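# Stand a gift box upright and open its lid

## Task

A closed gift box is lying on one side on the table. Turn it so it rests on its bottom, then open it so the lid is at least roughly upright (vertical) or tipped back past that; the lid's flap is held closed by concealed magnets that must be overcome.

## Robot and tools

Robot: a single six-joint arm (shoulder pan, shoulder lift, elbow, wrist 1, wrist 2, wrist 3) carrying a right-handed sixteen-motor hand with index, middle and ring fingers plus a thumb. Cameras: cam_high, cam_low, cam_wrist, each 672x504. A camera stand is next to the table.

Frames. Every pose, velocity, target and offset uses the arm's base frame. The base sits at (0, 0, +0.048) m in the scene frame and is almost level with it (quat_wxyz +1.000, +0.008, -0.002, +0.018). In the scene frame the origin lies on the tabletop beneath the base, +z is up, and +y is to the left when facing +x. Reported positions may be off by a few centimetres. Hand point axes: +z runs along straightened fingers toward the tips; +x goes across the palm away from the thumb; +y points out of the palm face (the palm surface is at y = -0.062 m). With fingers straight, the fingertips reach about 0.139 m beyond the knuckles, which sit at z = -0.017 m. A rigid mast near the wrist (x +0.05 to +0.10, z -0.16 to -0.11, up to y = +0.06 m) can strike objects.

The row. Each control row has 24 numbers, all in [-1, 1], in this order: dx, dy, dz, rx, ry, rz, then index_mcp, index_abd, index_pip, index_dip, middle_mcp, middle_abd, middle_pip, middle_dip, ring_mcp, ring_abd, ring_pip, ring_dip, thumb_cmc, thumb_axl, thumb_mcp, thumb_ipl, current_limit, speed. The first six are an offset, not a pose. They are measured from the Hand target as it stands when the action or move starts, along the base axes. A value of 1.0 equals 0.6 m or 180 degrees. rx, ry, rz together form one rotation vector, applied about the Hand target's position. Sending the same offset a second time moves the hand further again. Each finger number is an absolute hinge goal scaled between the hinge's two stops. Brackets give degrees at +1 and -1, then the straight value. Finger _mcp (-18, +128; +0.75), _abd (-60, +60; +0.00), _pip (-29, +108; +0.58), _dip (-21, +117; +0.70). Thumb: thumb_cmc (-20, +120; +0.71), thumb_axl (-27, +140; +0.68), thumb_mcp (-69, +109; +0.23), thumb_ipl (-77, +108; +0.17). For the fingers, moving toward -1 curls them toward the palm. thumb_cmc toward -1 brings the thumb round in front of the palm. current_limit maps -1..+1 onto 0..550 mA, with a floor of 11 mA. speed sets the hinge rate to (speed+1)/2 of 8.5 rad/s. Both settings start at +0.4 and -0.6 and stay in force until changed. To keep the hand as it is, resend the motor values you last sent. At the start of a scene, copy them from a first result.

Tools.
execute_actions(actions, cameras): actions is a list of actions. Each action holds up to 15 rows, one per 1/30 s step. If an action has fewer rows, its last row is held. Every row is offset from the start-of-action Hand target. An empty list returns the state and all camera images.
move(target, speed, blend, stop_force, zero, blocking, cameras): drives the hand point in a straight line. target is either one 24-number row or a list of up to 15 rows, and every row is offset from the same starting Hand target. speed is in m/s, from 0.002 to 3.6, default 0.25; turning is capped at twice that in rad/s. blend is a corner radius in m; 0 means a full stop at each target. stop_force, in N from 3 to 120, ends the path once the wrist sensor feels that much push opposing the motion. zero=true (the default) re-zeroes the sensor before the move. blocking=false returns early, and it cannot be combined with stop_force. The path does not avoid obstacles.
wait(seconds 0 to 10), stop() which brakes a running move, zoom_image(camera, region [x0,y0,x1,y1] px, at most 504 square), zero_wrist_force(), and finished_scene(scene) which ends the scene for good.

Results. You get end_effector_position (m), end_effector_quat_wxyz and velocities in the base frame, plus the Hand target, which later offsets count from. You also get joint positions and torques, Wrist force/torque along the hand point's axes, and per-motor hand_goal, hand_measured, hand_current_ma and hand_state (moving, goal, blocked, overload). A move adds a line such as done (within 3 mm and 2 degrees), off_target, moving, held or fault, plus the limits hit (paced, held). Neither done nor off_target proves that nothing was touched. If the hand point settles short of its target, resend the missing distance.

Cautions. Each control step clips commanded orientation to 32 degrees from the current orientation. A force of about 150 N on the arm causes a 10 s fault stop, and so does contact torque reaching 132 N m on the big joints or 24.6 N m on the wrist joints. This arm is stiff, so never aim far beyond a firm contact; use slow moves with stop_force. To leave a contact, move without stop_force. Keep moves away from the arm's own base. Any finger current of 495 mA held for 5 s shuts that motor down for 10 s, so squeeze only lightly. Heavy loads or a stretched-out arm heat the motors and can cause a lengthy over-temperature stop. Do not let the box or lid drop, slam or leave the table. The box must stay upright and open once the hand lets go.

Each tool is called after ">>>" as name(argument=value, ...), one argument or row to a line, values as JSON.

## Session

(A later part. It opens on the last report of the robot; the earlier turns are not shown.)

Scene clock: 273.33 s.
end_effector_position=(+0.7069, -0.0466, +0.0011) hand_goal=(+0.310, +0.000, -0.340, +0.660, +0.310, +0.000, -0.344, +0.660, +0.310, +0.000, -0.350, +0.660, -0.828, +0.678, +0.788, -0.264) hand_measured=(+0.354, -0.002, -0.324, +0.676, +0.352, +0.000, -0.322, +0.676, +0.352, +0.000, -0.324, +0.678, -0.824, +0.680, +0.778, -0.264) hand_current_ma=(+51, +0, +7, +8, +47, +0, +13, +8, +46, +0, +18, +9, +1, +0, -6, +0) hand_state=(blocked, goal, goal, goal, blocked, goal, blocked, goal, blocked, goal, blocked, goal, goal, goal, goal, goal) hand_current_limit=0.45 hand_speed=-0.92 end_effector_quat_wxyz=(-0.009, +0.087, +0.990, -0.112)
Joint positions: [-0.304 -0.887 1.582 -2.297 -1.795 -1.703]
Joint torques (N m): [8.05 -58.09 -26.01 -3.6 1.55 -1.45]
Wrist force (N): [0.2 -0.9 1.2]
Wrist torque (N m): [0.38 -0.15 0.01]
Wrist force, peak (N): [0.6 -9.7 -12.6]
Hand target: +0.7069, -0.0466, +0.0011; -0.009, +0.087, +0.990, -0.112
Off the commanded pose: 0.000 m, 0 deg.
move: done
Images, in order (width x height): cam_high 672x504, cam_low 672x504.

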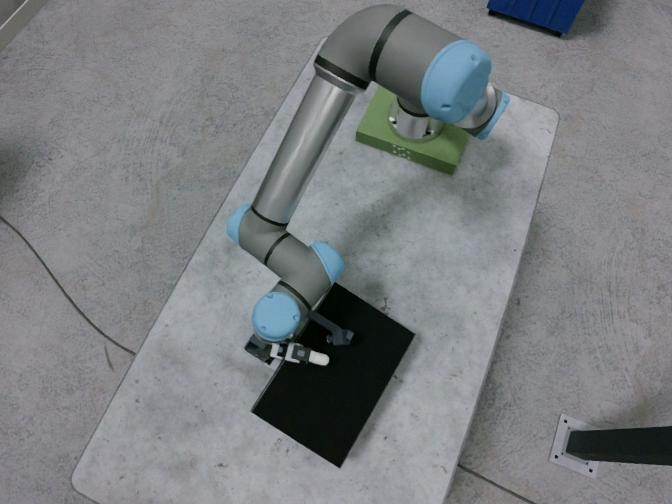

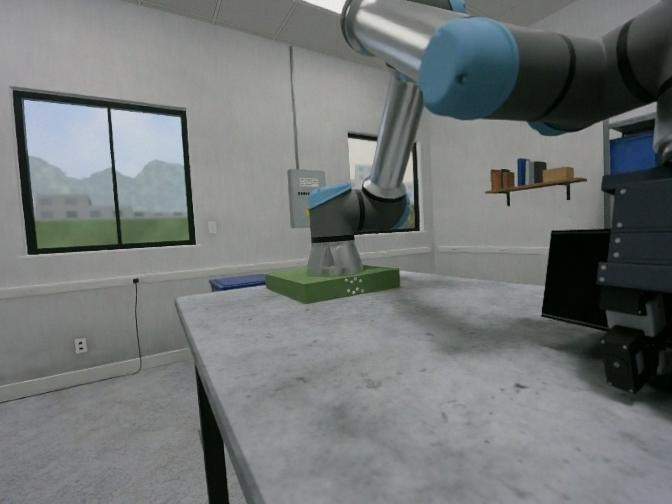

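>>> move(
  target=[0, 0, 0.0358, 0, 0, 0, 0.342, 0, 0.022, 0.65, 0.342, 0, 0.022, 0.65, 0.342, 0, 0.022, 0.65, -0.829, 0.678, 0.787, -0.265, 0.45, -0.92],
  speed=0.018,
)

>>> move(
  target=[0, 0, 0.03, 0, 0, 0, 0.411, 0, 0.212, 0.65, 0.411, 0, 0.212, 0.65, 0.411, 0, 0.212, 0.65, -0.829, 0.678, 0.787, -0.265, 0.45, -0.92],
  speed=0.018,
  cameras=["cam_high", "cam_low"],
)

Scene clock: 279.27 s.
end_effector_position=(+0.7069, -0.0466, +0.0228) hand_goal=(+0.342, +0.000, +0.022, +0.650, +0.342, +0.000, +0.022, +0.650, +0.342, +0.000, +0.022, +0.650, -0.828, +0.678, +0.788, -0.264) hand_measured=(+0.358, -0.002, +0.026, +0.654, +0.358, +0.000, +0.026, +0.654, +0.358, +0.000, +0.024, +0.654, -0.824, +0.680, +0.778, -0.264) hand_current_ma=(+8, +0, +1, +1, +8, +0, +1, +0, +8, +0, +0, +0, +0, +0, -6, +0) hand_state=(goal, goal, goal, goal, goal, goal, goal, goal, goal, goal, goal, goal, goal, goal, goal, goal) hand_current_limit=0.45 hand_speed=-0.92 end_effector_quat_wxyz=(-0.009, +0.087, +0.990, -0.112)
Joint positions: [-0.304 -0.919 1.57 -2.254 -1.795 -1.703]
Joint torques (N m): [3.07 -41.39 -20.87 -4.48 1.3 -1.29]
Wrist force (N): [1.0 -0.5 2.1]
Wrist torque (N m): [0.19 -0.16 0.02]
Wrist force, peak (N): [0.3 1.6 2.8]
Hand target: +0.7069, -0.0466, +0.0226; -0.009, +0.087, +0.990, -0.112
Off the commanded pose: 0.000 m, 0 deg.
move: done

Scene clock: 280.53 s.
end_effector_position=(+0.7069, -0.0466, +0.0408) hand_goal=(+0.412, +0.000, +0.212, +0.650, +0.412, +0.000, +0.212, +0.650, +0.412, +0.000, +0.212, +0.650, -0.828, +0.678, +0.788, -0.264) hand_measured=(+0.422, -0.002, +0.218, +0.650, +0.422, +0.000, +0.218, +0.650, +0.422, +0.000, +0.216, +0.650, -0.824, +0.680, +0.778, -0.264) hand_current_ma=(+4, +0, +2, +0, +4, +0, +1, +0, +4, +0, +1, +0, +0, +0, -6, +0) hand_state=(goal, goal, goal, goal, goal, goal, goal, goal, goal, goal, goal, goal, goal, goal, goal, goal) hand_current_limit=0.45 hand_speed=-0.92 end_effector_quat_wxyz=(-0.009, +0.087, +0.990, -0.112)
Joint positions: [-0.304 -0.944 1.558 -2.217 -1.795 -1.703]
Joint torques (N m): [1.75 -44.28 -23.52 -4.39 -0.15 -1.21]
Wrist force (N): [0.7 1.7 1.9]
Wrist torque (N m): [0.21 -0.16 0.05]
Wrist force, peak (N): [0.4 0.7 3.0]
Hand target: +0.7069, -0.0466, +0.0406; -0.009, +0.087, +0.990, -0.112
Off the commanded pose: 0.000 m, 0 deg.
move: done
Images, in order (width x height): cam_high 672x504, cam_low 672x504.

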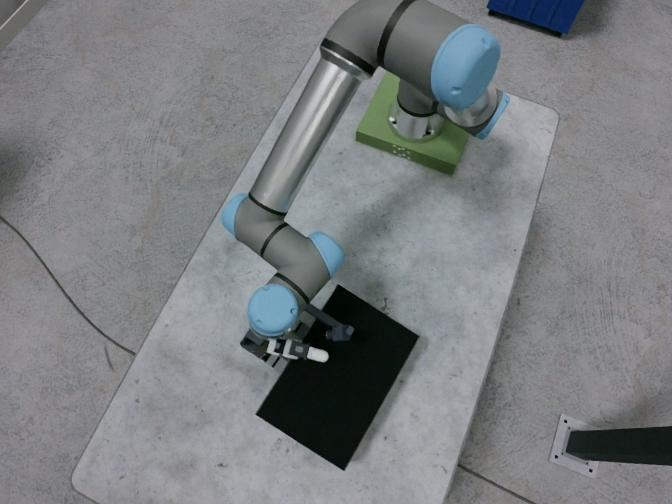

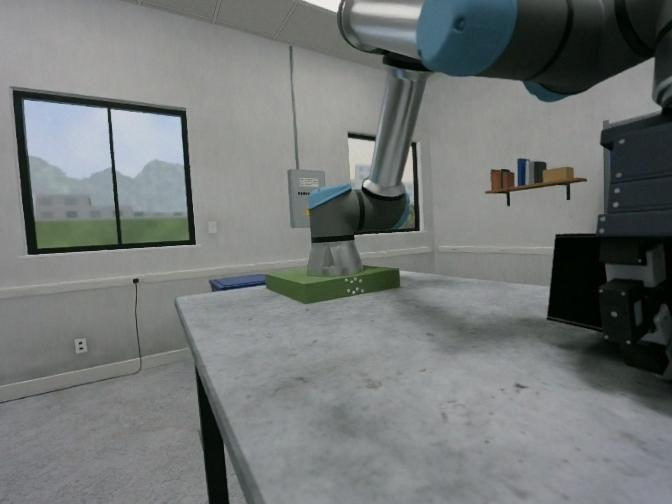

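>>> move(
  target=[
    [0, 0, 0.0133, 0, 0, 0, 0.452, 0, 0.314, 0.65, 0.452, 0, 0.314, 0.65, 0.452, 0, 0.314, 0.65, -0.829, 0.678, 0.787, -0.265, 0.45, -0.92],
    [-0.0174, -0.0985, 0.0133, 0, 0, 0, 0.452, 0, 0.314, 0.65, 0.452, 0, 0.314, 0.65, 0.452, 0, 0.314, 0.65, -0.829, 0.678, 0.787, -0.265, 0.45, -0.92],
  ],
  speed=0.02,
  cameras=["cam_high", "cam_low"],
)

Scene clock: 285.97 s.
end_effector_position=(+0.6964, -0.1059, +0.0486) hand_goal=(+0.452, +0.000, +0.314, +0.650, +0.452, +0.000, +0.314, +0.650, +0.452, +0.000, +0.314, +0.650, -0.828, +0.678, +0.788, -0.264) hand_measured=(+0.456, -0.002, +0.320, +0.654, +0.458, +0.000, +0.318, +0.652, +0.458, +0.000, +0.318, +0.652, -0.824, +0.680, +0.778, -0.264) hand_current_ma=(+1, +0, +1, +1, +1, +0, +1, +0, +1, +0, +1, +0, +0, +0, -6, +0) hand_state=(goal, goal, goal, goal, goal, goal, goal, goal, goal, goal, goal, goal, goal, goal, goal, goal) hand_current_limit=0.45 hand_speed=-0.92 end_effector_quat_wxyz=(-0.009, +0.087, +0.990, -0.112)
Joint positions: [-0.393 -0.954 1.559 -2.227 -1.791 -1.794]
Joint torques (N m): [10.32 -39.78 -31.07 -3.44 1.45 1.1]
Wrist force (N): [0.5 0.1 -0.1]
Wrist torque (N m): [0.21 -0.10 0.08]
Wrist force, peak (N): [0.7 1.7 2.2]
Hand target: +0.6964, -0.1057, +0.0486; -0.009, +0.087, +0.990, -0.112
Off the commanded pose: 0.000 m, 0 deg.
move: done
Images, in order (width x height): cam_high 672x504, cam_low 672x504.

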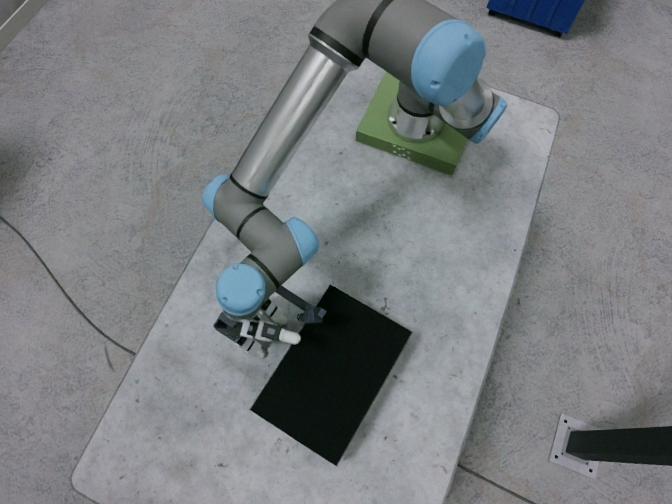

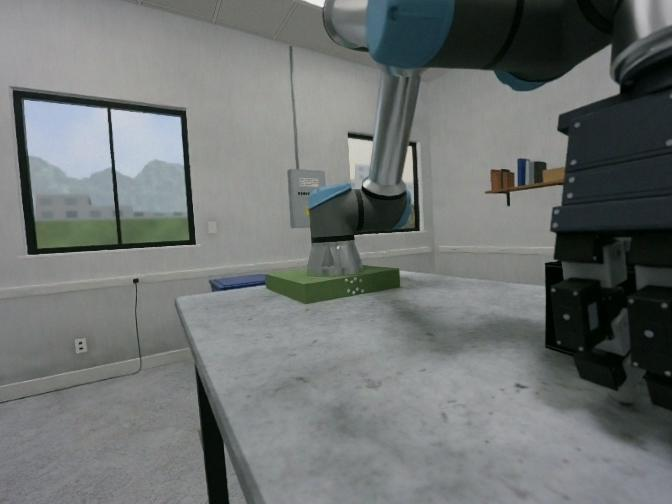

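>>> move(
  target=[
    [-0.0116, -0.0657, 0.0, 0, 0, 0, 0.452, 0, 0.314, 0.65, 0.452, 0, 0.314, 0.65, 0.452, 0, 0.314, 0.65, -0.829, 0.678, 0.787, -0.265, 0.45, -0.6],
    [-0.03, -0.08, 0.3, 0, 0, 0, 0.452, 0, 0.314, 0.65, 0.452, 0, 0.314, 0.65, 0.452, 0, 0.314, 0.65, -0.829, 0.678, 0.787, -0.265, 0.45, -0.6],
  ],
  speed=0.2,
  blend=[0.01, 0],
  cameras=["all"],
)

>>> zoom_image(
  camera="cam_high",
  region=[230, 270, 430, 480],
)

>>> zoom_image(
  camera="cam_low",
  region=[480, 200, 672, 400],
)

Scene clock: 292.03 s.
end_effector_position=(+0.6784, -0.1538, +0.2285) hand_goal=(+0.452, +0.000, +0.314, +0.650, +0.452, +0.000, +0.314, +0.650, +0.452, +0.000, +0.314, +0.650, -0.828, +0.678, +0.788, -0.264) hand_measured=(+0.454, -0.002, +0.318, +0.654, +0.454, +0.000, +0.318, +0.652, +0.454, +0.000, +0.318, +0.652, -0.826, +0.680, +0.778, -0.264) hand_current_ma=(+0, +0, +1, +0, +0, +0, +1, +0, +0, +0, +0, +0, +0, +0, -5, +0) hand_state=(goal, goal, goal, goal, goal, goal, goal, goal, goal, goal, goal, goal, goal, goal, goal, goal) hand_current_limit=0.45 hand_speed=-0.60 end_effector_quat_wxyz=(-0.009, +0.087, +0.990, -0.112)
Joint positions: [-0.47 -1.137 1.351 -1.854 -1.786 -1.872]
Joint torques (N m): [11.59 -41.63 -29.75 -0.66 -1.67 1.16]
Wrist force (N): [0.5 0.2 -0.1]
Wrist torque (N m): [0.23 -0.11 0.09]
Wrist force, peak (N): [0.6 2.8 -0.6]
Hand target: +0.6784, -0.1537, +0.2286; -0.009, +0.087, +0.990, -0.112
Off the commanded pose: 0.000 m, 0 deg.
move: done

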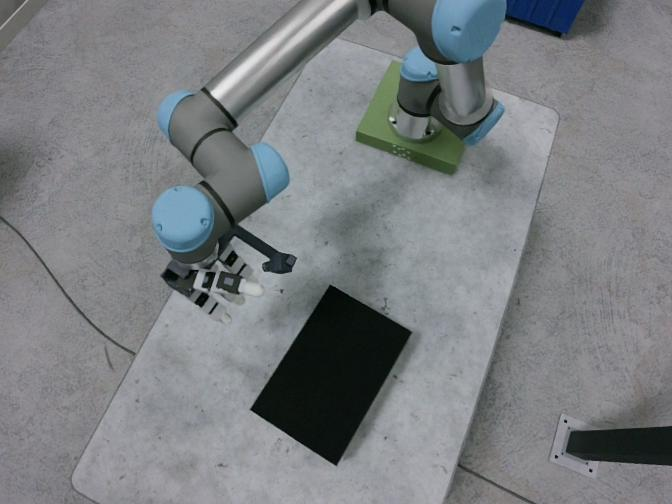

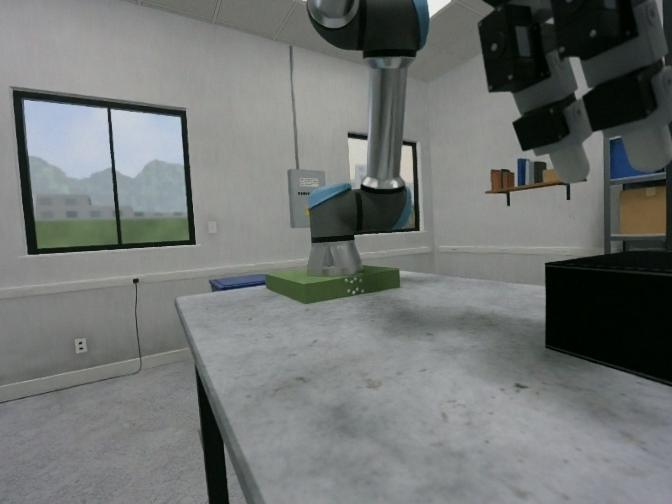

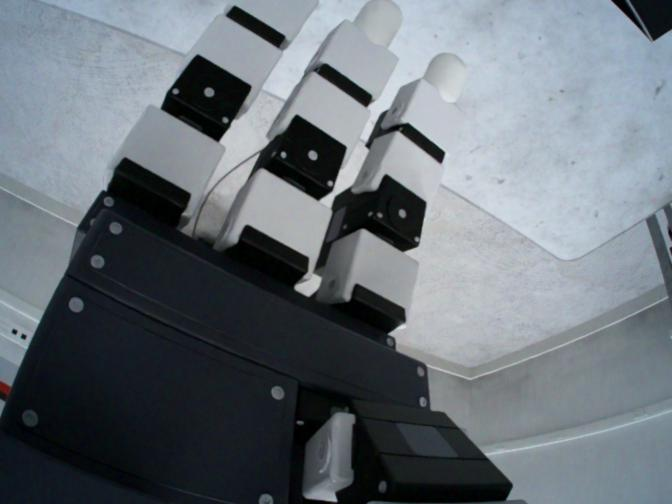

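Scaled by 2.400.

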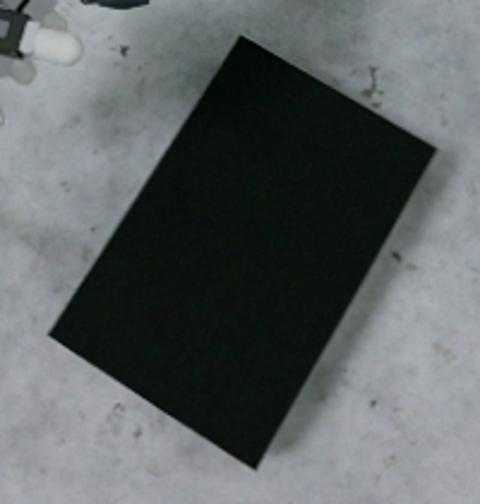

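Scaled by 2.520.

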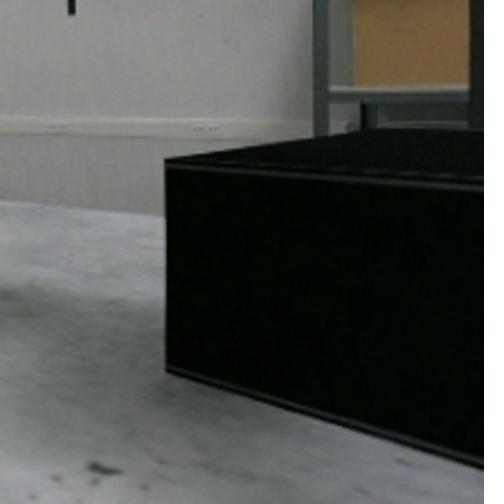

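>>> move(
  target=[
    [-0.08, 0.25, 0.05, -0.191, -0.1366, 0.2109, 0.89, 0, 0.577, 0.696, -0.479, 0, -0.737, 0.406, -0.479, 0, -0.737, 0.406, -0.67, 0.45, 0.4, 0.168, 0.45, -0.6],
    [-0.109, 0.5045, -0.0977, -0.3819, -0.2731, 0.4218, 0.89, 0, 0.577, 0.696, -0.479, 0, -0.737, 0.406, -0.479, 0, -0.737, 0.406, -0.67, 0.45, 0.4, 0.168, 0.45, -0.6],
  ],
  speed=0.4,
  blend=[0.05, 0],
  cameras=["all"],
)

Scene clock: 314.10 s.
end_effector_position=(+0.6131, +0.1491, +0.1700) hand_goal=(+0.890, +0.000, +0.578, +0.696, -0.478, +0.000, -0.736, +0.406, -0.478, +0.000, -0.736, +0.406, -0.670, +0.450, +0.400, +0.168) hand_measured=(+0.878, -0.002, +0.574, +0.694, -0.472, +0.000, -0.730, +0.408, -0.472, +0.000, -0.730, +0.408, -0.672, +0.452, +0.398, +0.166) hand_current_ma=(-6, +0, -1, +0, +1, +0, +1, +0, +1, +0, +1, +0, +0, +0, +0, +0) hand_state=(goal, goal, goal, goal, goal, goal, goal, goal, goal, goal, goal, goal, goal, goal, goal, goal) hand_current_limit=0.45 hand_speed=-0.60 end_effector_quat_wxyz=(+0.461, -0.460, +0.537, -0.536)
Joint positions: [0.072 -0.979 2.14 -4.302 -1.796 -3.14]
Joint torques (N m): [-14.7 -33.77 -5.23 -3.56 0.12 -1.47]
Wrist force (N): [1.0 0.4 -0.9]
Wrist torque (N m): [0.31 0.04 0.23]
Wrist force, peak (N): [1.5 -0.7 -0.8]
Hand target: +0.6130, +0.1490, +0.1700; +0.461, -0.461, +0.537, -0.536
Off the commanded pose: 0.000 m, 0 deg.
move: done

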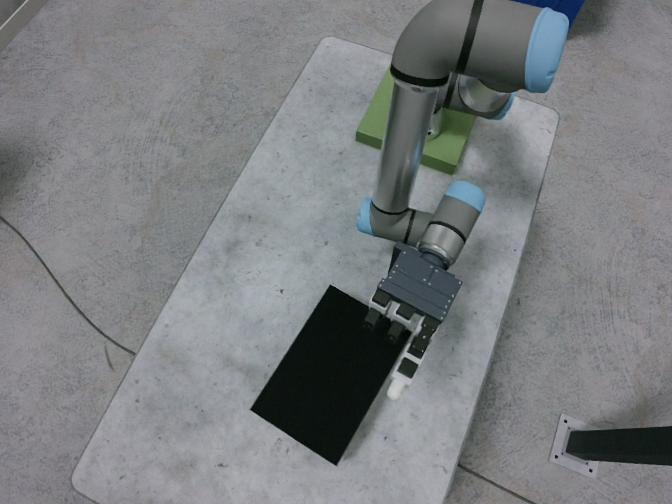

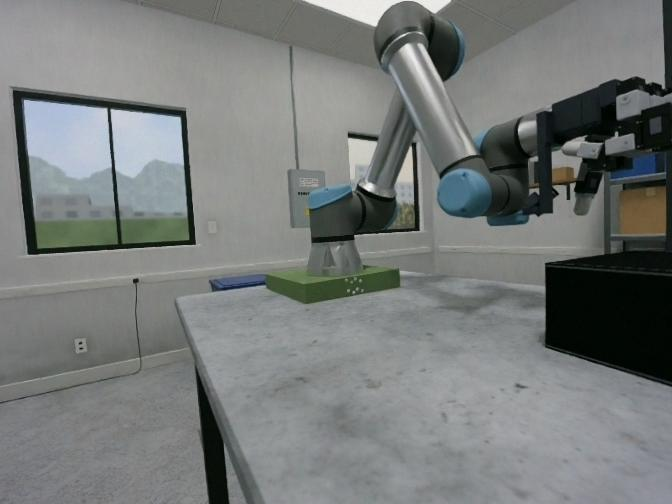

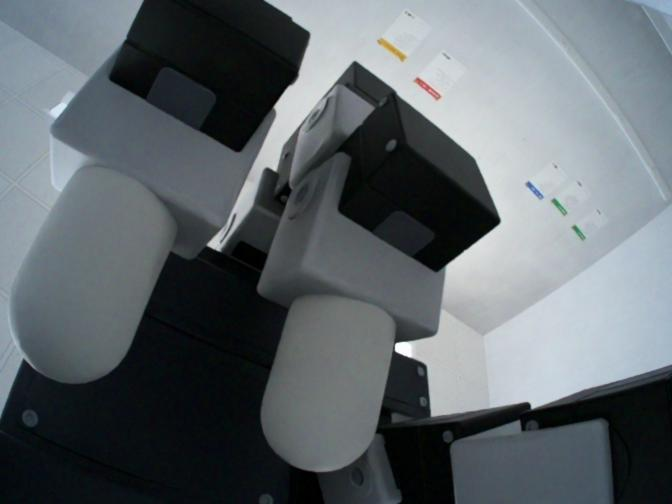

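>>> move(
  target=[
    [0, 0, -0.125, 0, 0, 0, 0.89, 0, 0.577, 0.696, -0.479, 0, -0.737, 0.406, -0.479, 0, -0.737, 0.406, -0.67, 0.45, 0.4, 0.168, 0.45, -0.6],
    [0, 0, -0.2, 0, 0, 0, 0.89, 0, 0.577, 0.696, -0.479, 0, -0.737, 0.406, -0.479, 0, -0.737, 0.406, -0.67, 0.45, 0.4, 0.168, 0.45, -0.6],
  ],
  speed=[0.12, 0.02],
  stop_force=5,
  cameras=["all"],
)

>>> zoom_image(
  camera="cam_wrist",
  region=[372, 0, 672, 300],
)

Scene clock: 322.00 s.
end_effector_position=(+0.6130, +0.1490, +0.0537) hand_goal=(+0.890, +0.000, +0.578, +0.696, -0.478, +0.000, -0.736, +0.406, -0.478, +0.000, -0.736, +0.406, -0.670, +0.450, +0.400, +0.168) hand_measured=(+0.878, -0.002, +0.574, +0.694, -0.476, -0.002, -0.736, +0.408, -0.480, -0.004, -0.736, +0.408, -0.672, +0.452, +0.398, +0.166) hand_current_ma=(-6, +0, -1, +0, +0, +0, +0, +0, +0, +0, +0, +0, +0, +0, +0, +0) hand_state=(goal, goal, goal, goal, goal, goal, goal, goal, goal, goal, goal, goal, goal, goal, goal, goal) hand_current_limit=0.45 hand_speed=-0.60 end_effector_quat_wxyz=(+0.460, -0.461, +0.537, -0.536)
Joint positions: [0.072 -0.671 2.087 -4.557 -1.795 -3.141]
Joint torques (N m): [12.09 -46.35 2.54 -2.89 -1.82 -0.26]
Wrist force (N): [1.0 0.0 -0.7]
Wrist torque (N m): [0.27 0.03 0.26]
Wrist force, peak (N): [0.6 -7.0 0.7]
Hand target: +0.6130, +0.1490, +0.0537; +0.461, -0.461, +0.537, -0.536 (not the last commanded pose)
Off the commanded pose: 0.004 m, 0 deg.
move: contact; path passed 1 of 2 targets

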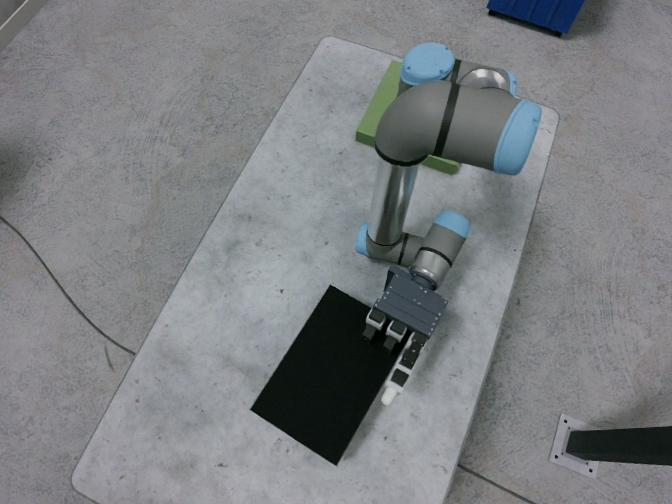

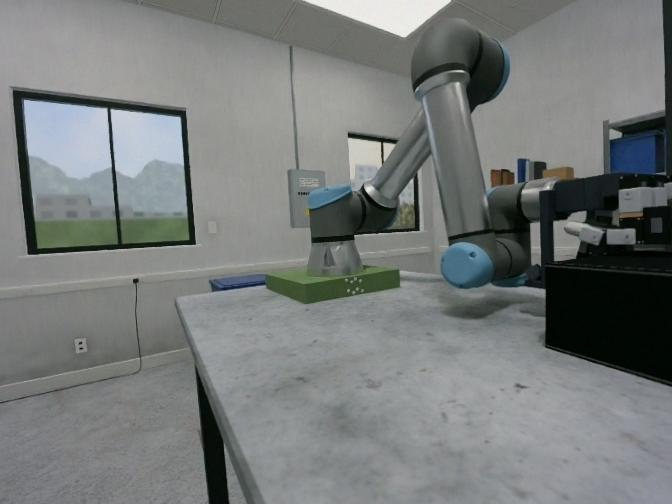

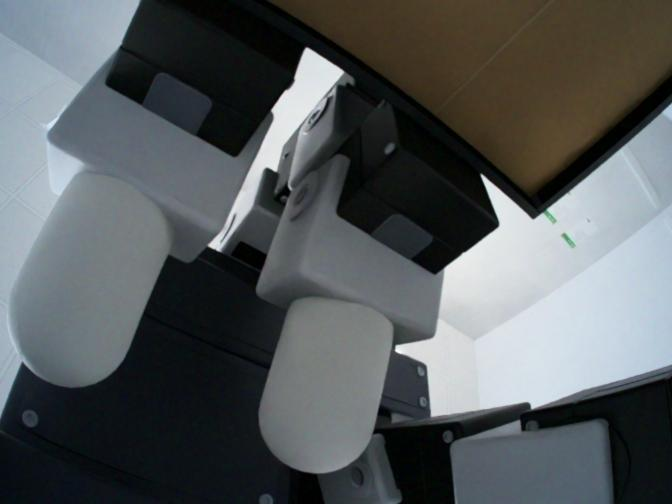

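Scaled by 1.680 from the camera's 672x504 image, which has a finer 960x720 frame.

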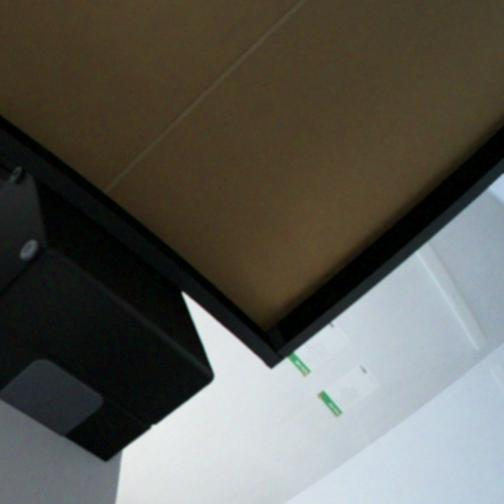

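>>> move(
  target=[0, 0, -0.0075, 0, 0, 0, 0.89, 0, 0.577, 0.696, -0.479, 0, -0.737, 0.406, -0.479, 0, -0.737, 0.406, -0.67, 0.45, 0.112, 0.0, 0.6, -0.85],
  speed=0.01,
  cameras=["cam_wrist"],
)

>>> zoom_image(
  camera="cam_wrist",
  region=[372, 0, 672, 300],
)

Scene clock: 335.27 s.
end_effector_position=(+0.6131, +0.1490, +0.0491) hand_goal=(+0.890, +0.000, +0.578, +0.696, -0.478, +0.000, -0.736, +0.406, -0.478, +0.000, -0.736, +0.406, -0.670, +0.450, +0.112, +0.000) hand_measured=(+0.878, -0.002, +0.574, +0.694, -0.498, -0.008, -0.774, +0.408, -0.508, -0.008, -0.784, +0.408, -0.672, +0.452, +0.116, +0.002) hand_current_ma=(-6, +0, -1, +0, -13, -2, -34, +0, -25, -2, -54, +0, +0, +0, +1, +1) hand_state=(goal, goal, goal, goal, blocked, goal, blocked, goal, blocked, goal, blocked, goal, goal, goal, goal, goal) hand_current_limit=0.60 hand_speed=-0.85 end_effector_quat_wxyz=(+0.461, -0.461, +0.537, -0.536)
Joint positions: [0.072 -0.659 2.083 -4.565 -1.795 -3.141]
Joint torques (N m): [9.56 -35.48 7.95 4.81 -1.72 1.42]
Wrist force (N): [0.9 -29.9 5.2]
Wrist torque (N m): [-1.44 -0.29 -1.18]
Wrist force, peak (N): [0.7 -30.8 5.0]
Hand target: +0.6130, +0.1490, +0.0492; +0.461, -0.461, +0.537, -0.536
Off the commanded pose: 0.000 m, 0 deg.
move: done
Images, in order (width x height): cam_wrist 672x504.

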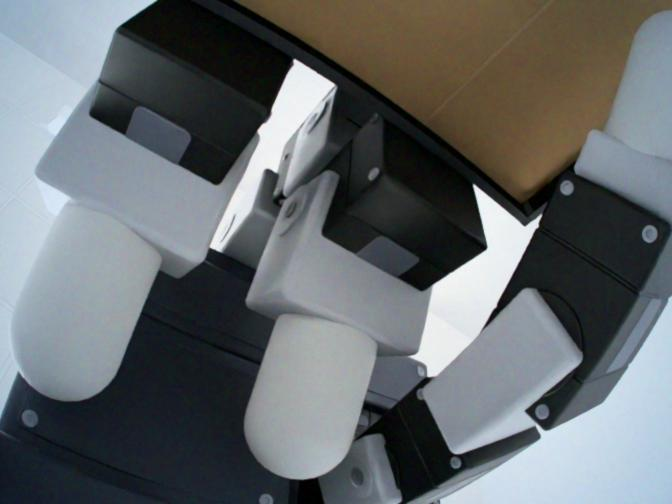

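Scaled by 1.680 from the camera's 672x504 image, which has a finer 960x720 frame.

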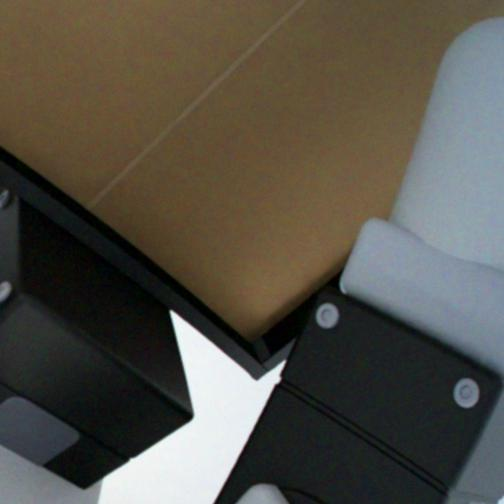

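>>> move(
  target=[0, 0, 0.0013, 0, 0, 0, 0.89, 0, 0.577, 0.696, -0.479, 0, -0.737, 0.406, -0.479, 0, -0.737, 0.406, -0.67, 0.45, 0.112, -0.319, 0.6, -0.92],
  speed=0.01,
  cameras=["cam_wrist"],
)

>>> zoom_image(
  camera="cam_wrist",
  region=[372, 0, 672, 300],
)

Scene clock: 339.43 s.
end_effector_position=(+0.6130, +0.1490, +0.0499) hand_goal=(+0.890, +0.000, +0.578, +0.696, -0.478, +0.000, -0.736, +0.406, -0.478, +0.000, -0.736, +0.406, -0.670, +0.450, +0.112, -0.318) hand_measured=(+0.878, -0.002, +0.574, +0.694, -0.498, -0.008, -0.774, +0.408, -0.508, -0.008, -0.784, +0.408, -0.666, +0.446, +0.172, -0.250) hand_current_ma=(-6, +0, -1, +0, -13, -2, -34, +0, -25, -2, -54, +0, +1, -1, +120, +169) hand_state=(goal, goal, goal, goal, blocked, goal, blocked, goal, blocked, goal, blocked, goal, goal, goal, blocked, blocked) hand_current_limit=0.60 hand_speed=-0.92 end_effector_quat_wxyz=(+0.461, -0.461, +0.537, -0.536)
Joint positions: [0.072 -0.661 2.084 -4.564 -1.795 -3.141]
Joint torques (N m): [7.14 -39.62 -3.99 -0.95 -1.61 0.49]
Wrist force (N): [0.4 -16.6 0.0]
Wrist torque (N m): [-0.89 -0.08 -0.65]
Wrist force, peak (N): [0.5 -30.2 4.7]
Hand target: +0.6130, +0.1490, +0.0499; +0.461, -0.461, +0.537, -0.536
Off the commanded pose: 0.000 m, 0 deg.
move: done
Images, in order (width x height): cam_wrist 672x504.

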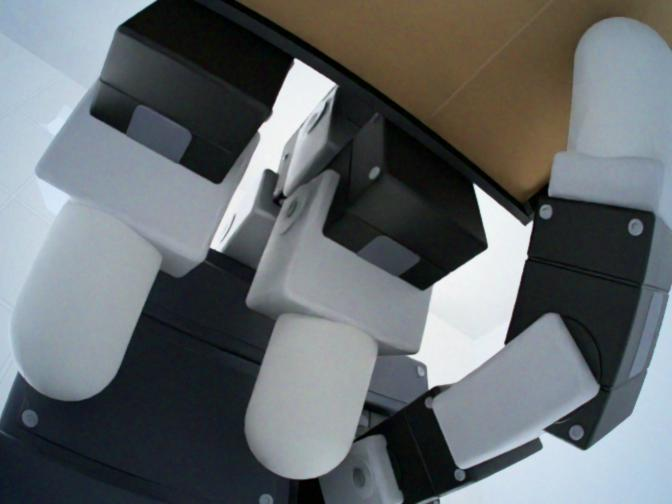

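Scaled by 1.680 from the camera's 672x504 image, which has a finer 960x720 frame.

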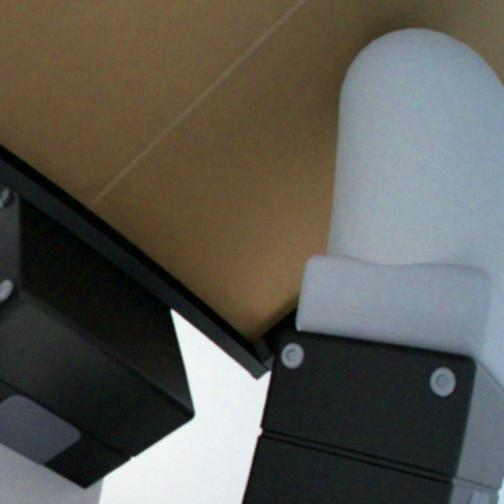

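>>> move(
  target=[
    [0, 0, -0.0005, 0, 0, 0, 0.89, 0, 0.577, 0.696, -0.479, 0, -0.737, 0.406, -0.479, 0, -0.737, 0.406, -0.65, 0.55, 0.1, -0.33, 0.7, -0.92],
    [0, 0, -0.0005, 0, 0, 0, 0.89, 0, 0.577, 0.696, -0.479, 0, -0.737, 0.406, -0.479, 0, -0.737, 0.406, -0.64, 0.65, 0.1, -0.33, 0.7, -0.92],
  ],
  speed=0.01,
  cameras=["cam_wrist"],
)

>>> zoom_image(
  camera="cam_wrist",
  region=[372, 0, 672, 300],
)

Scene clock: 345.40 s.
end_effector_position=(+0.6130, +0.1490, +0.0497) hand_goal=(+0.890, +0.000, +0.578, +0.696, -0.478, +0.000, -0.736, +0.406, -0.478, +0.000, -0.736, +0.406, -0.640, +0.650, +0.100, -0.330) hand_measured=(+0.878, -0.002, +0.574, +0.694, -0.498, -0.008, -0.774, +0.408, -0.508, -0.008, -0.784, +0.408, -0.718, +0.572, +0.184, -0.256) hand_current_ma=(-6, +0, -1, +0, -13, -2, -34, +0, -25, -2, -54, +0, -131, -175, +219, +190) hand_state=(goal, goal, goal, goal, blocked, goal, blocked, goal, blocked, goal, blocked, goal, blocked, blocked, blocked, blocked) hand_current_limit=0.70 hand_speed=-0.92 end_effector_quat_wxyz=(+0.461, -0.461, +0.537, -0.536)
Joint positions: [0.072 -0.66 2.084 -4.564 -1.795 -3.141]
Joint torques (N m): [4.4 -19.79 -8.8 1.42 -1.51 -0.08]
Wrist force (N): [4.6 -24.3 -2.8]
Wrist torque (N m): [-1.45 -0.29 -1.05]
Wrist force, peak (N): [4.8 -24.3 -2.9]
Hand target: +0.6130, +0.1490, +0.0496; +0.461, -0.461, +0.537, -0.536
Off the commanded pose: 0.000 m, 0 deg.
move: done
Images, in order (width x height): cam_wrist 672x504.

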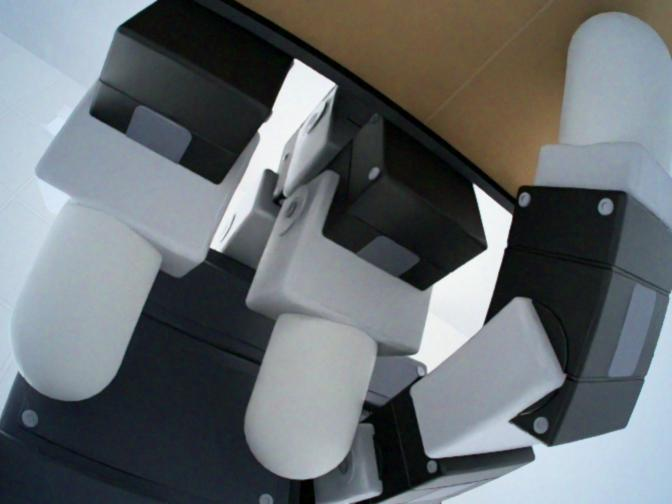

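Scaled by 1.680 from the camera's 672x504 image, which has a finer 960x720 frame.

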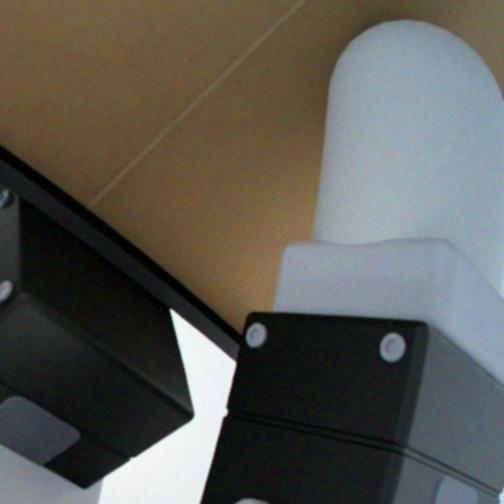

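>>> move(
  target=[
    [0, 0, 0, 0, 0, 0, 0.89, 0, 0.577, 0.696, -0.479, 0, -0.737, 0.406, -0.479, 0, -0.737, 0.406, -0.6, 0.75, 0.12, -0.32, 0.7, -0.92],
    [0, 0, 0, 0, 0, 0, 0.89, 0, 0.577, 0.696, -0.479, 0, -0.737, 0.406, -0.479, 0, -0.737, 0.406, -0.57, 0.85, 0.12, -0.32, 0.7, -0.92],
  ],
  speed=0.01,
  cameras=["cam_wrist"],
)

>>> zoom_image(
  camera="cam_wrist",
  region=[372, 0, 672, 300],
)

Scene clock: 348.47 s.
end_effector_position=(+0.6130, +0.1490, +0.0496) hand_goal=(+0.890, +0.000, +0.578, +0.696, -0.478, +0.000, -0.736, +0.406, -0.478, +0.000, -0.736, +0.406, -0.570, +0.850, +0.120, -0.320) hand_measured=(+0.878, -0.002, +0.574, +0.694, -0.498, -0.008, -0.774, +0.408, -0.508, -0.008, -0.784, +0.408, -0.718, +0.788, +0.190, -0.266) hand_current_ma=(-6, +0, -1, +0, -13, -2, -34, +0, -25, -2, -54, +0, -401, -121, +165, +107) hand_state=(goal, goal, goal, goal, blocked, goal, blocked, goal, blocked, goal, blocked, goal, blocked, blocked, blocked, blocked) hand_current_limit=0.70 hand_speed=-0.92 end_effector_quat_wxyz=(+0.461, -0.461, +0.537, -0.536)
Joint positions: [0.072 -0.66 2.084 -4.564 -1.795 -3.141]
Joint torques (N m): [3.64 -20.26 -4.44 3.05 -1.51 -0.13]
Wrist force (N): [4.3 -24.0 0.0]
Wrist torque (N m): [-1.30 -0.35 -1.06]
Wrist force, peak (N): [5.3 -25.3 -2.5]
Hand target: +0.6130, +0.1490, +0.0496; +0.461, -0.461, +0.537, -0.536
Off the commanded pose: 0.000 m, 0 deg.
move: done
Images, in order (width x height): cam_wrist 672x504.

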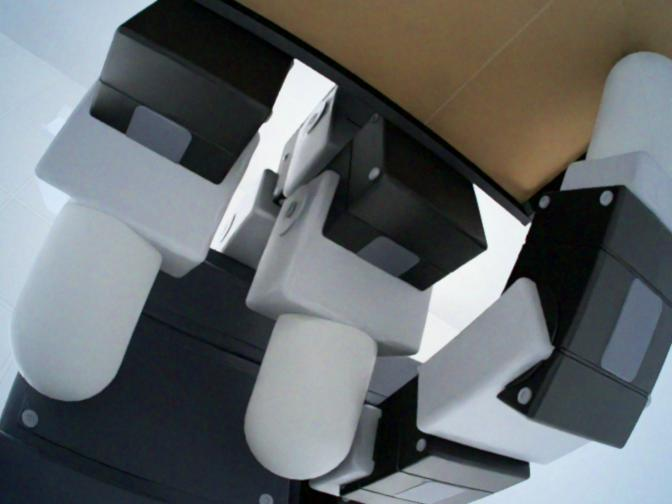

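Scaled by 1.680 from the camera's 672x504 image, which has a finer 960x720 frame.

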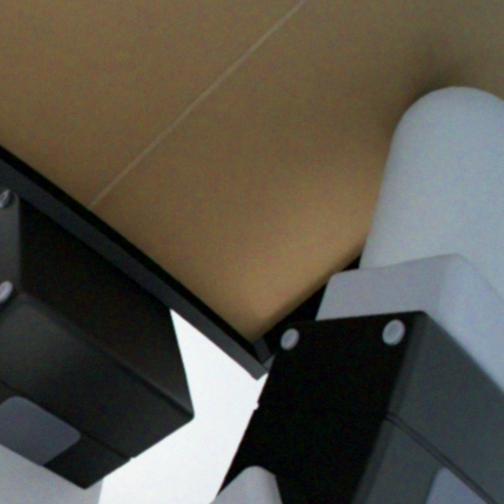

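>>> move(
  target=[0, 0, 0, 0, 0, 0, 0.89, 0, 0.577, 0.696, -0.479, 0, -0.737, 0.406, -0.479, 0, -0.737, 0.406, -0.4, 0.95, 0.08, -0.4, 0.77, -0.9],
  speed=0.01,
  cameras=["cam_wrist", "cam_high"],
)

>>> zoom_image(
  camera="cam_wrist",
  region=[372, 0, 672, 300],
)

Scene clock: 357.90 s.
end_effector_position=(+0.6130, +0.1490, +0.0496) hand_goal=(+0.890, +0.000, +0.578, +0.696, -0.478, +0.000, -0.736, +0.406, -0.478, +0.000, -0.736, +0.406, -0.400, +0.950, +0.080, -0.400) hand_measured=(+0.878, -0.002, +0.574, +0.694, -0.498, -0.006, -0.774, +0.408, -0.508, -0.006, -0.784, +0.408, -0.718, +0.890, +0.190, -0.310) hand_current_ma=(-6, +0, -1, +0, -13, -1, -34, +0, -26, -1, -54, +0, -487, -111, +363, +270) hand_state=(goal, goal, goal, goal, blocked, goal, blocked, goal, blocked, goal, blocked, goal, blocked, blocked, blocked, blocked) hand_current_limit=0.77 hand_speed=-0.90 end_effector_quat_wxyz=(+0.461, -0.461, +0.537, -0.536)
Joint positions: [0.072 -0.66 2.084 -4.564 -1.795 -3.141]
Joint torques (N m): [1 -23.01 1.16 2.94 -1.77 0.99]
Wrist force (N): [3.8 -21.6 -2.7]
Wrist torque (N m): [-1.27 -0.26 -1.04]
Wrist force, peak (N): [4.2 -24.2 -0.2]
Hand target: +0.6130, +0.1490, +0.0496; +0.461, -0.461, +0.537, -0.536
Off the commanded pose: 0.000 m, 0 deg.
move: done
Images, in order (width x height): cam_high 672x504, cam_wrist 672x504.

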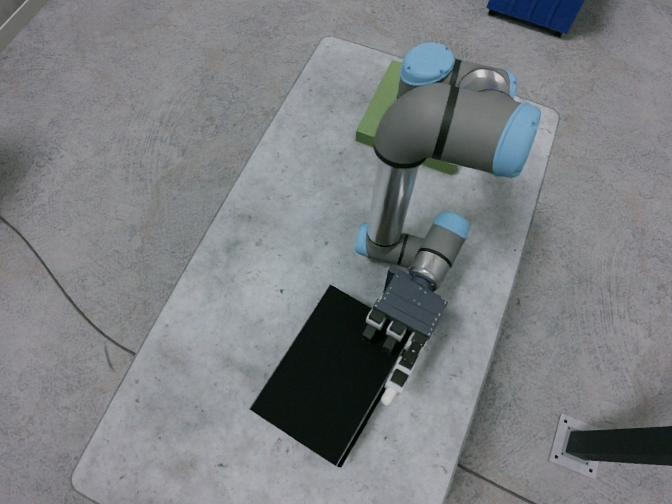

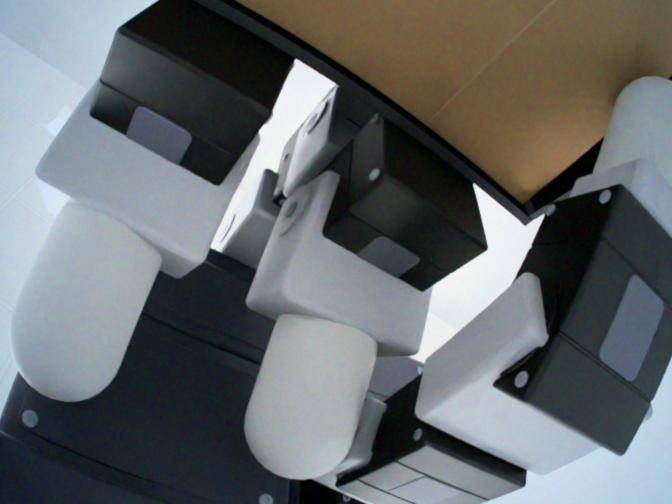

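Scaled by 1.680 from the camera's 672x504 image, which has a finer 960x720 frame.

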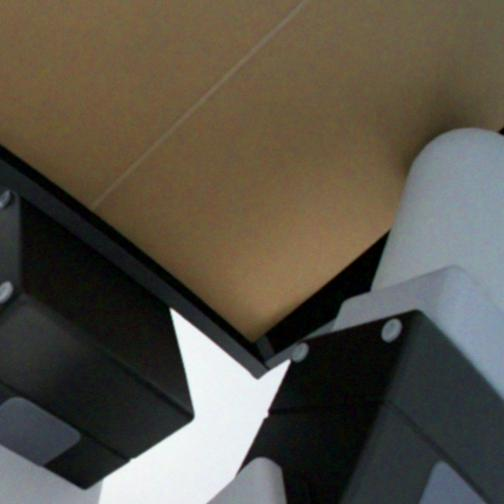

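>>> zoom_image(
  camera="cam_high",
  region=[300, 300, 440, 480],
)

Scaled by 2.800.

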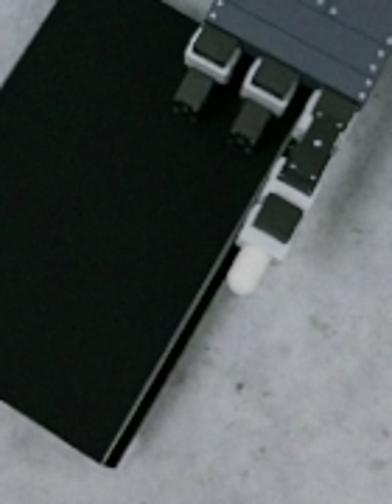

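>>> move(
  target=[
    [0, 0, 0, 0, 0, 0, 0.89, 0, 0.577, 0.696, -0.479, 0, -0.737, 0.406, -0.479, 0, -0.737, 0.406, -0.4, 1.0, 0.1, -0.5, 0.72, -0.9],
    [0, 0, 0, 0, 0, 0, 0.89, 0, 0.577, 0.696, -0.479, 0, -0.737, 0.406, -0.479, 0, -0.737, 0.406, -0.4, 1.0, 0.11, -0.643, 0.72, -0.9],
  ],
  speed=0.01,
  cameras=["cam_wrist", "cam_high"],
)

>>> zoom_image(
  camera="cam_high",
  region=[300, 300, 440, 480],
)

Scene clock: 363.30 s.
end_effector_position=(+0.6130, +0.1490, +0.0496) hand_goal=(+0.890, +0.000, +0.578, +0.696, -0.478, +0.000, -0.736, +0.406, -0.478, +0.000, -0.736, +0.406, -0.400, +1.000, +0.110, -0.642) hand_measured=(+0.878, -0.002, +0.574, +0.694, -0.498, -0.006, -0.774, +0.408, -0.508, -0.006, -0.784, +0.408, -0.414, +0.994, +0.116, -0.634) hand_current_ma=(-6, +0, -1, +0, -14, -1, -34, +0, -27, -1, -54, +0, -6, -2, +2, +4) hand_state=(goal, goal, goal, goal, blocked, goal, blocked, goal, blocked, goal, blocked, goal, goal, goal, goal, goal) hand_current_limit=0.72 hand_speed=-0.90 end_effector_quat_wxyz=(+0.461, -0.461, +0.537, -0.536)
Joint positions: [0.072 -0.66 2.084 -4.564 -1.795 -3.141]
Joint torques (N m): [-1.83 -38.09 1.97 2.96 -1.29 1.89]
Wrist force (N): [0.2 -22.0 2.2]
Wrist torque (N m): [-1.06 -0.06 -0.87]
Wrist force, peak (N): [-0.1 -22.4 1.9]
Hand target: +0.6130, +0.1490, +0.0496; +0.461, -0.461, +0.537, -0.536
Off the commanded pose: 0.000 m, 0 deg.
move: done
Images, in order (width x height): cam_high 672x504, cam_wrist 672x504.

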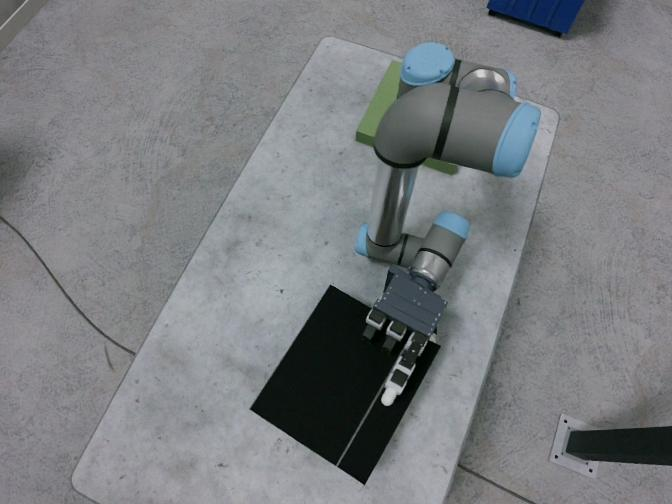

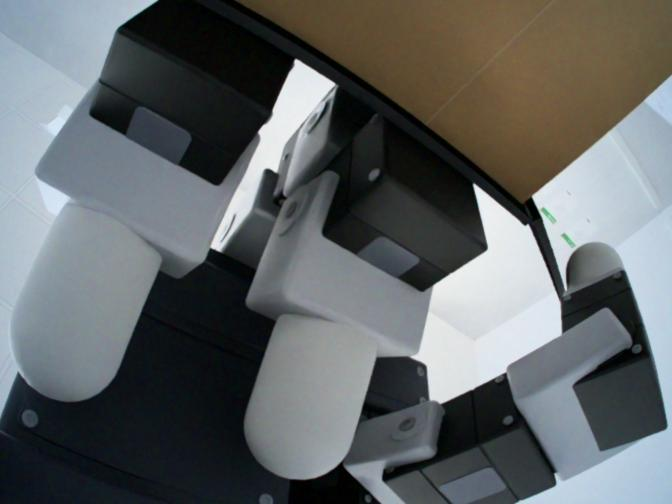

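Scaled by 2.800.

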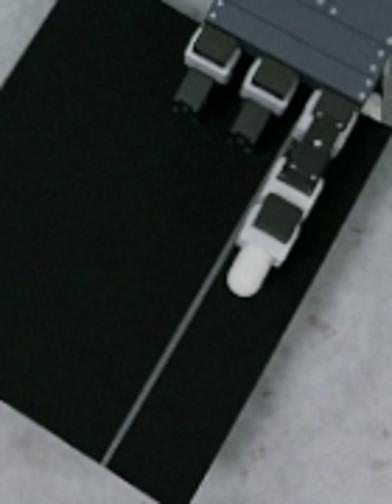

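>>> move(
  target=[
    [0, -0.002, 0.0417, 0, 0, 0, 0.89, 0, 0.577, 0.696, -0.479, 0, -0.737, 0.406, -0.479, 0, -0.737, 0.406, -0.414, 1.0, 0.11, -0.643, 0.72, -0.9],
    [0.0412, -0.0083, 0.0417, 0, 0, 0, 0.89, 0, 0.577, 0.696, -0.479, 0, -0.737, 0.406, -0.479, 0, -0.737, 0.406, -0.414, 1.0, 0.11, -0.643, 0.72, -0.9],
  ],
  speed=0.03,
  cameras=["all"],
)

>>> zoom_image(
  camera="cam_high",
  region=[230, 270, 450, 490],
)

Scene clock: 376.57 s.
end_effector_position=(+0.6378, +0.1440, +0.0746) hand_goal=(+0.890, +0.000, +0.578, +0.696, -0.478, +0.000, -0.736, +0.406, -0.478, +0.000, -0.736, +0.406, -0.414, +1.000, +0.110, -0.642) hand_measured=(+0.878, -0.002, +0.574, +0.694, -0.480, -0.002, -0.736, +0.408, -0.480, -0.002, -0.736, +0.408, -0.408, +1.000, +0.118, -0.640) hand_current_ma=(-6, +0, -1, +0, +0, +0, +0, +0, +0, +0, +0, +0, +2, +0, +3, +0) hand_state=(goal, goal, goal, goal, goal, goal, goal, goal, goal, goal, goal, goal, goal, goal, goal, goal) hand_current_limit=0.72 hand_speed=-0.90 end_effector_quat_wxyz=(+0.460, -0.461, +0.537, -0.536)
Joint positions: [0.056 -0.714 2.042 -4.468 -1.779 -3.141]
Joint torques (N m): [-1.12 -46.95 0.98 -3.57 -0.8 -1.33]
Wrist force (N): [0.4 0.1 -1.3]
Wrist torque (N m): [0.24 0.06 0.25]
Wrist force, peak (N): [0.1 -22.3 2.1]
Hand target: +0.6378, +0.1441, +0.0747; +0.461, -0.461, +0.537, -0.536
Off the commanded pose: 0.000 m, 0 deg.
move: done

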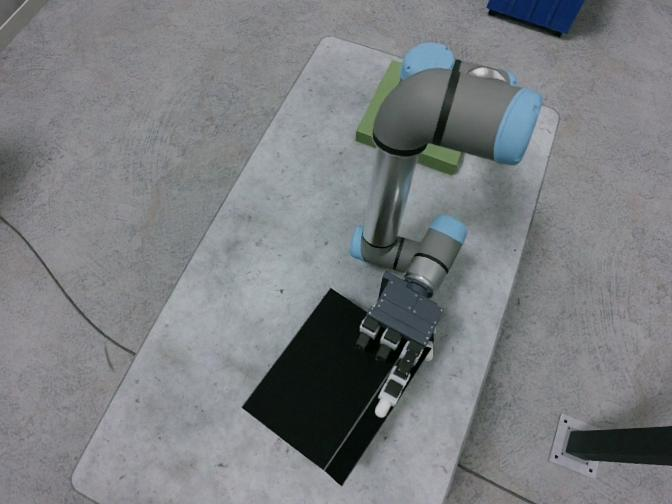

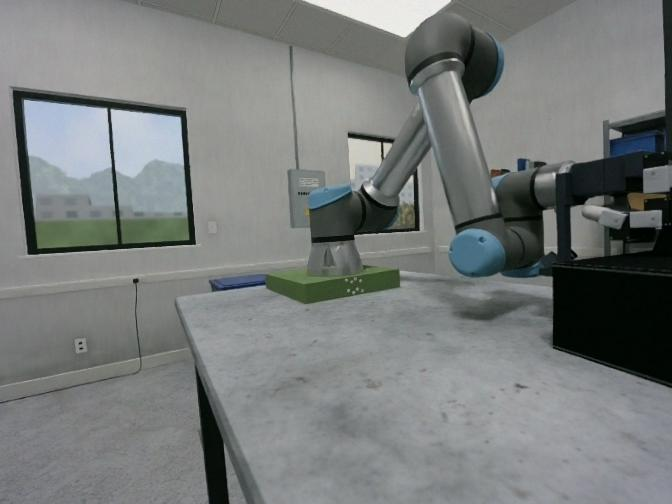

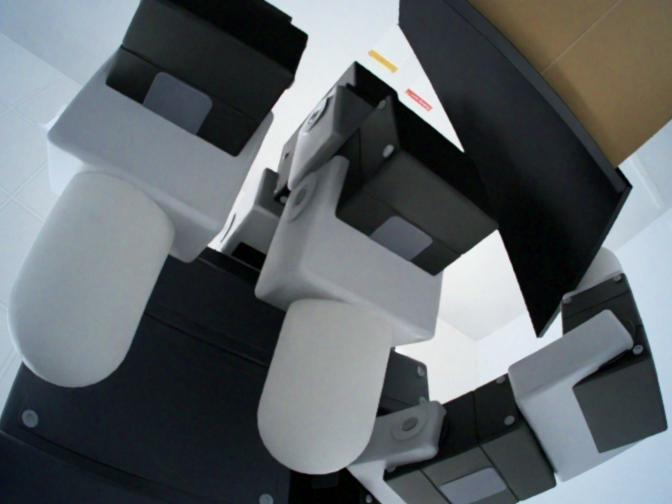

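Scaled by 2.291.

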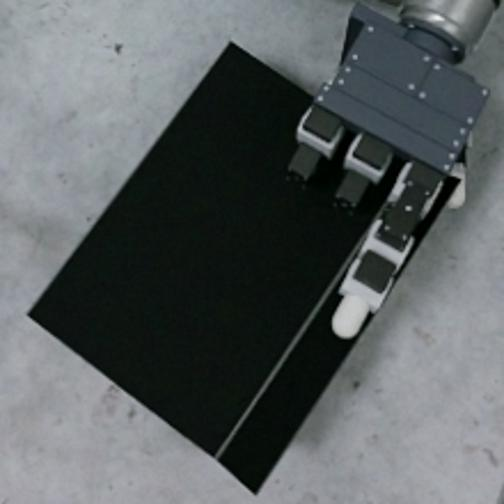

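>>> zoom_image(
  camera="cam_wrist",
  region=[372, 0, 672, 360],
)

>>> zoom_image(
  camera="cam_low",
  region=[520, 150, 672, 400],
)

Scaled by 1.400 from the camera's 672x504 image, which has a finer 960x720 frame.

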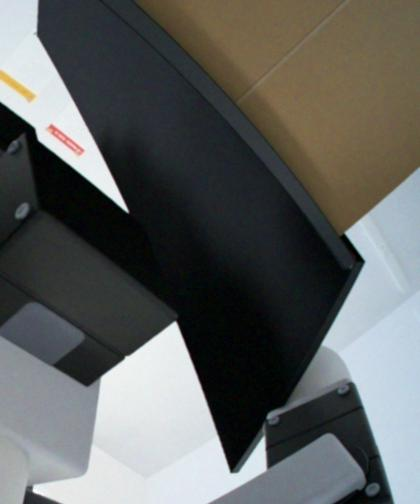

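Scaled by 2.016.

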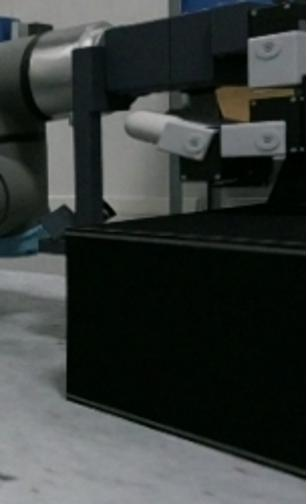

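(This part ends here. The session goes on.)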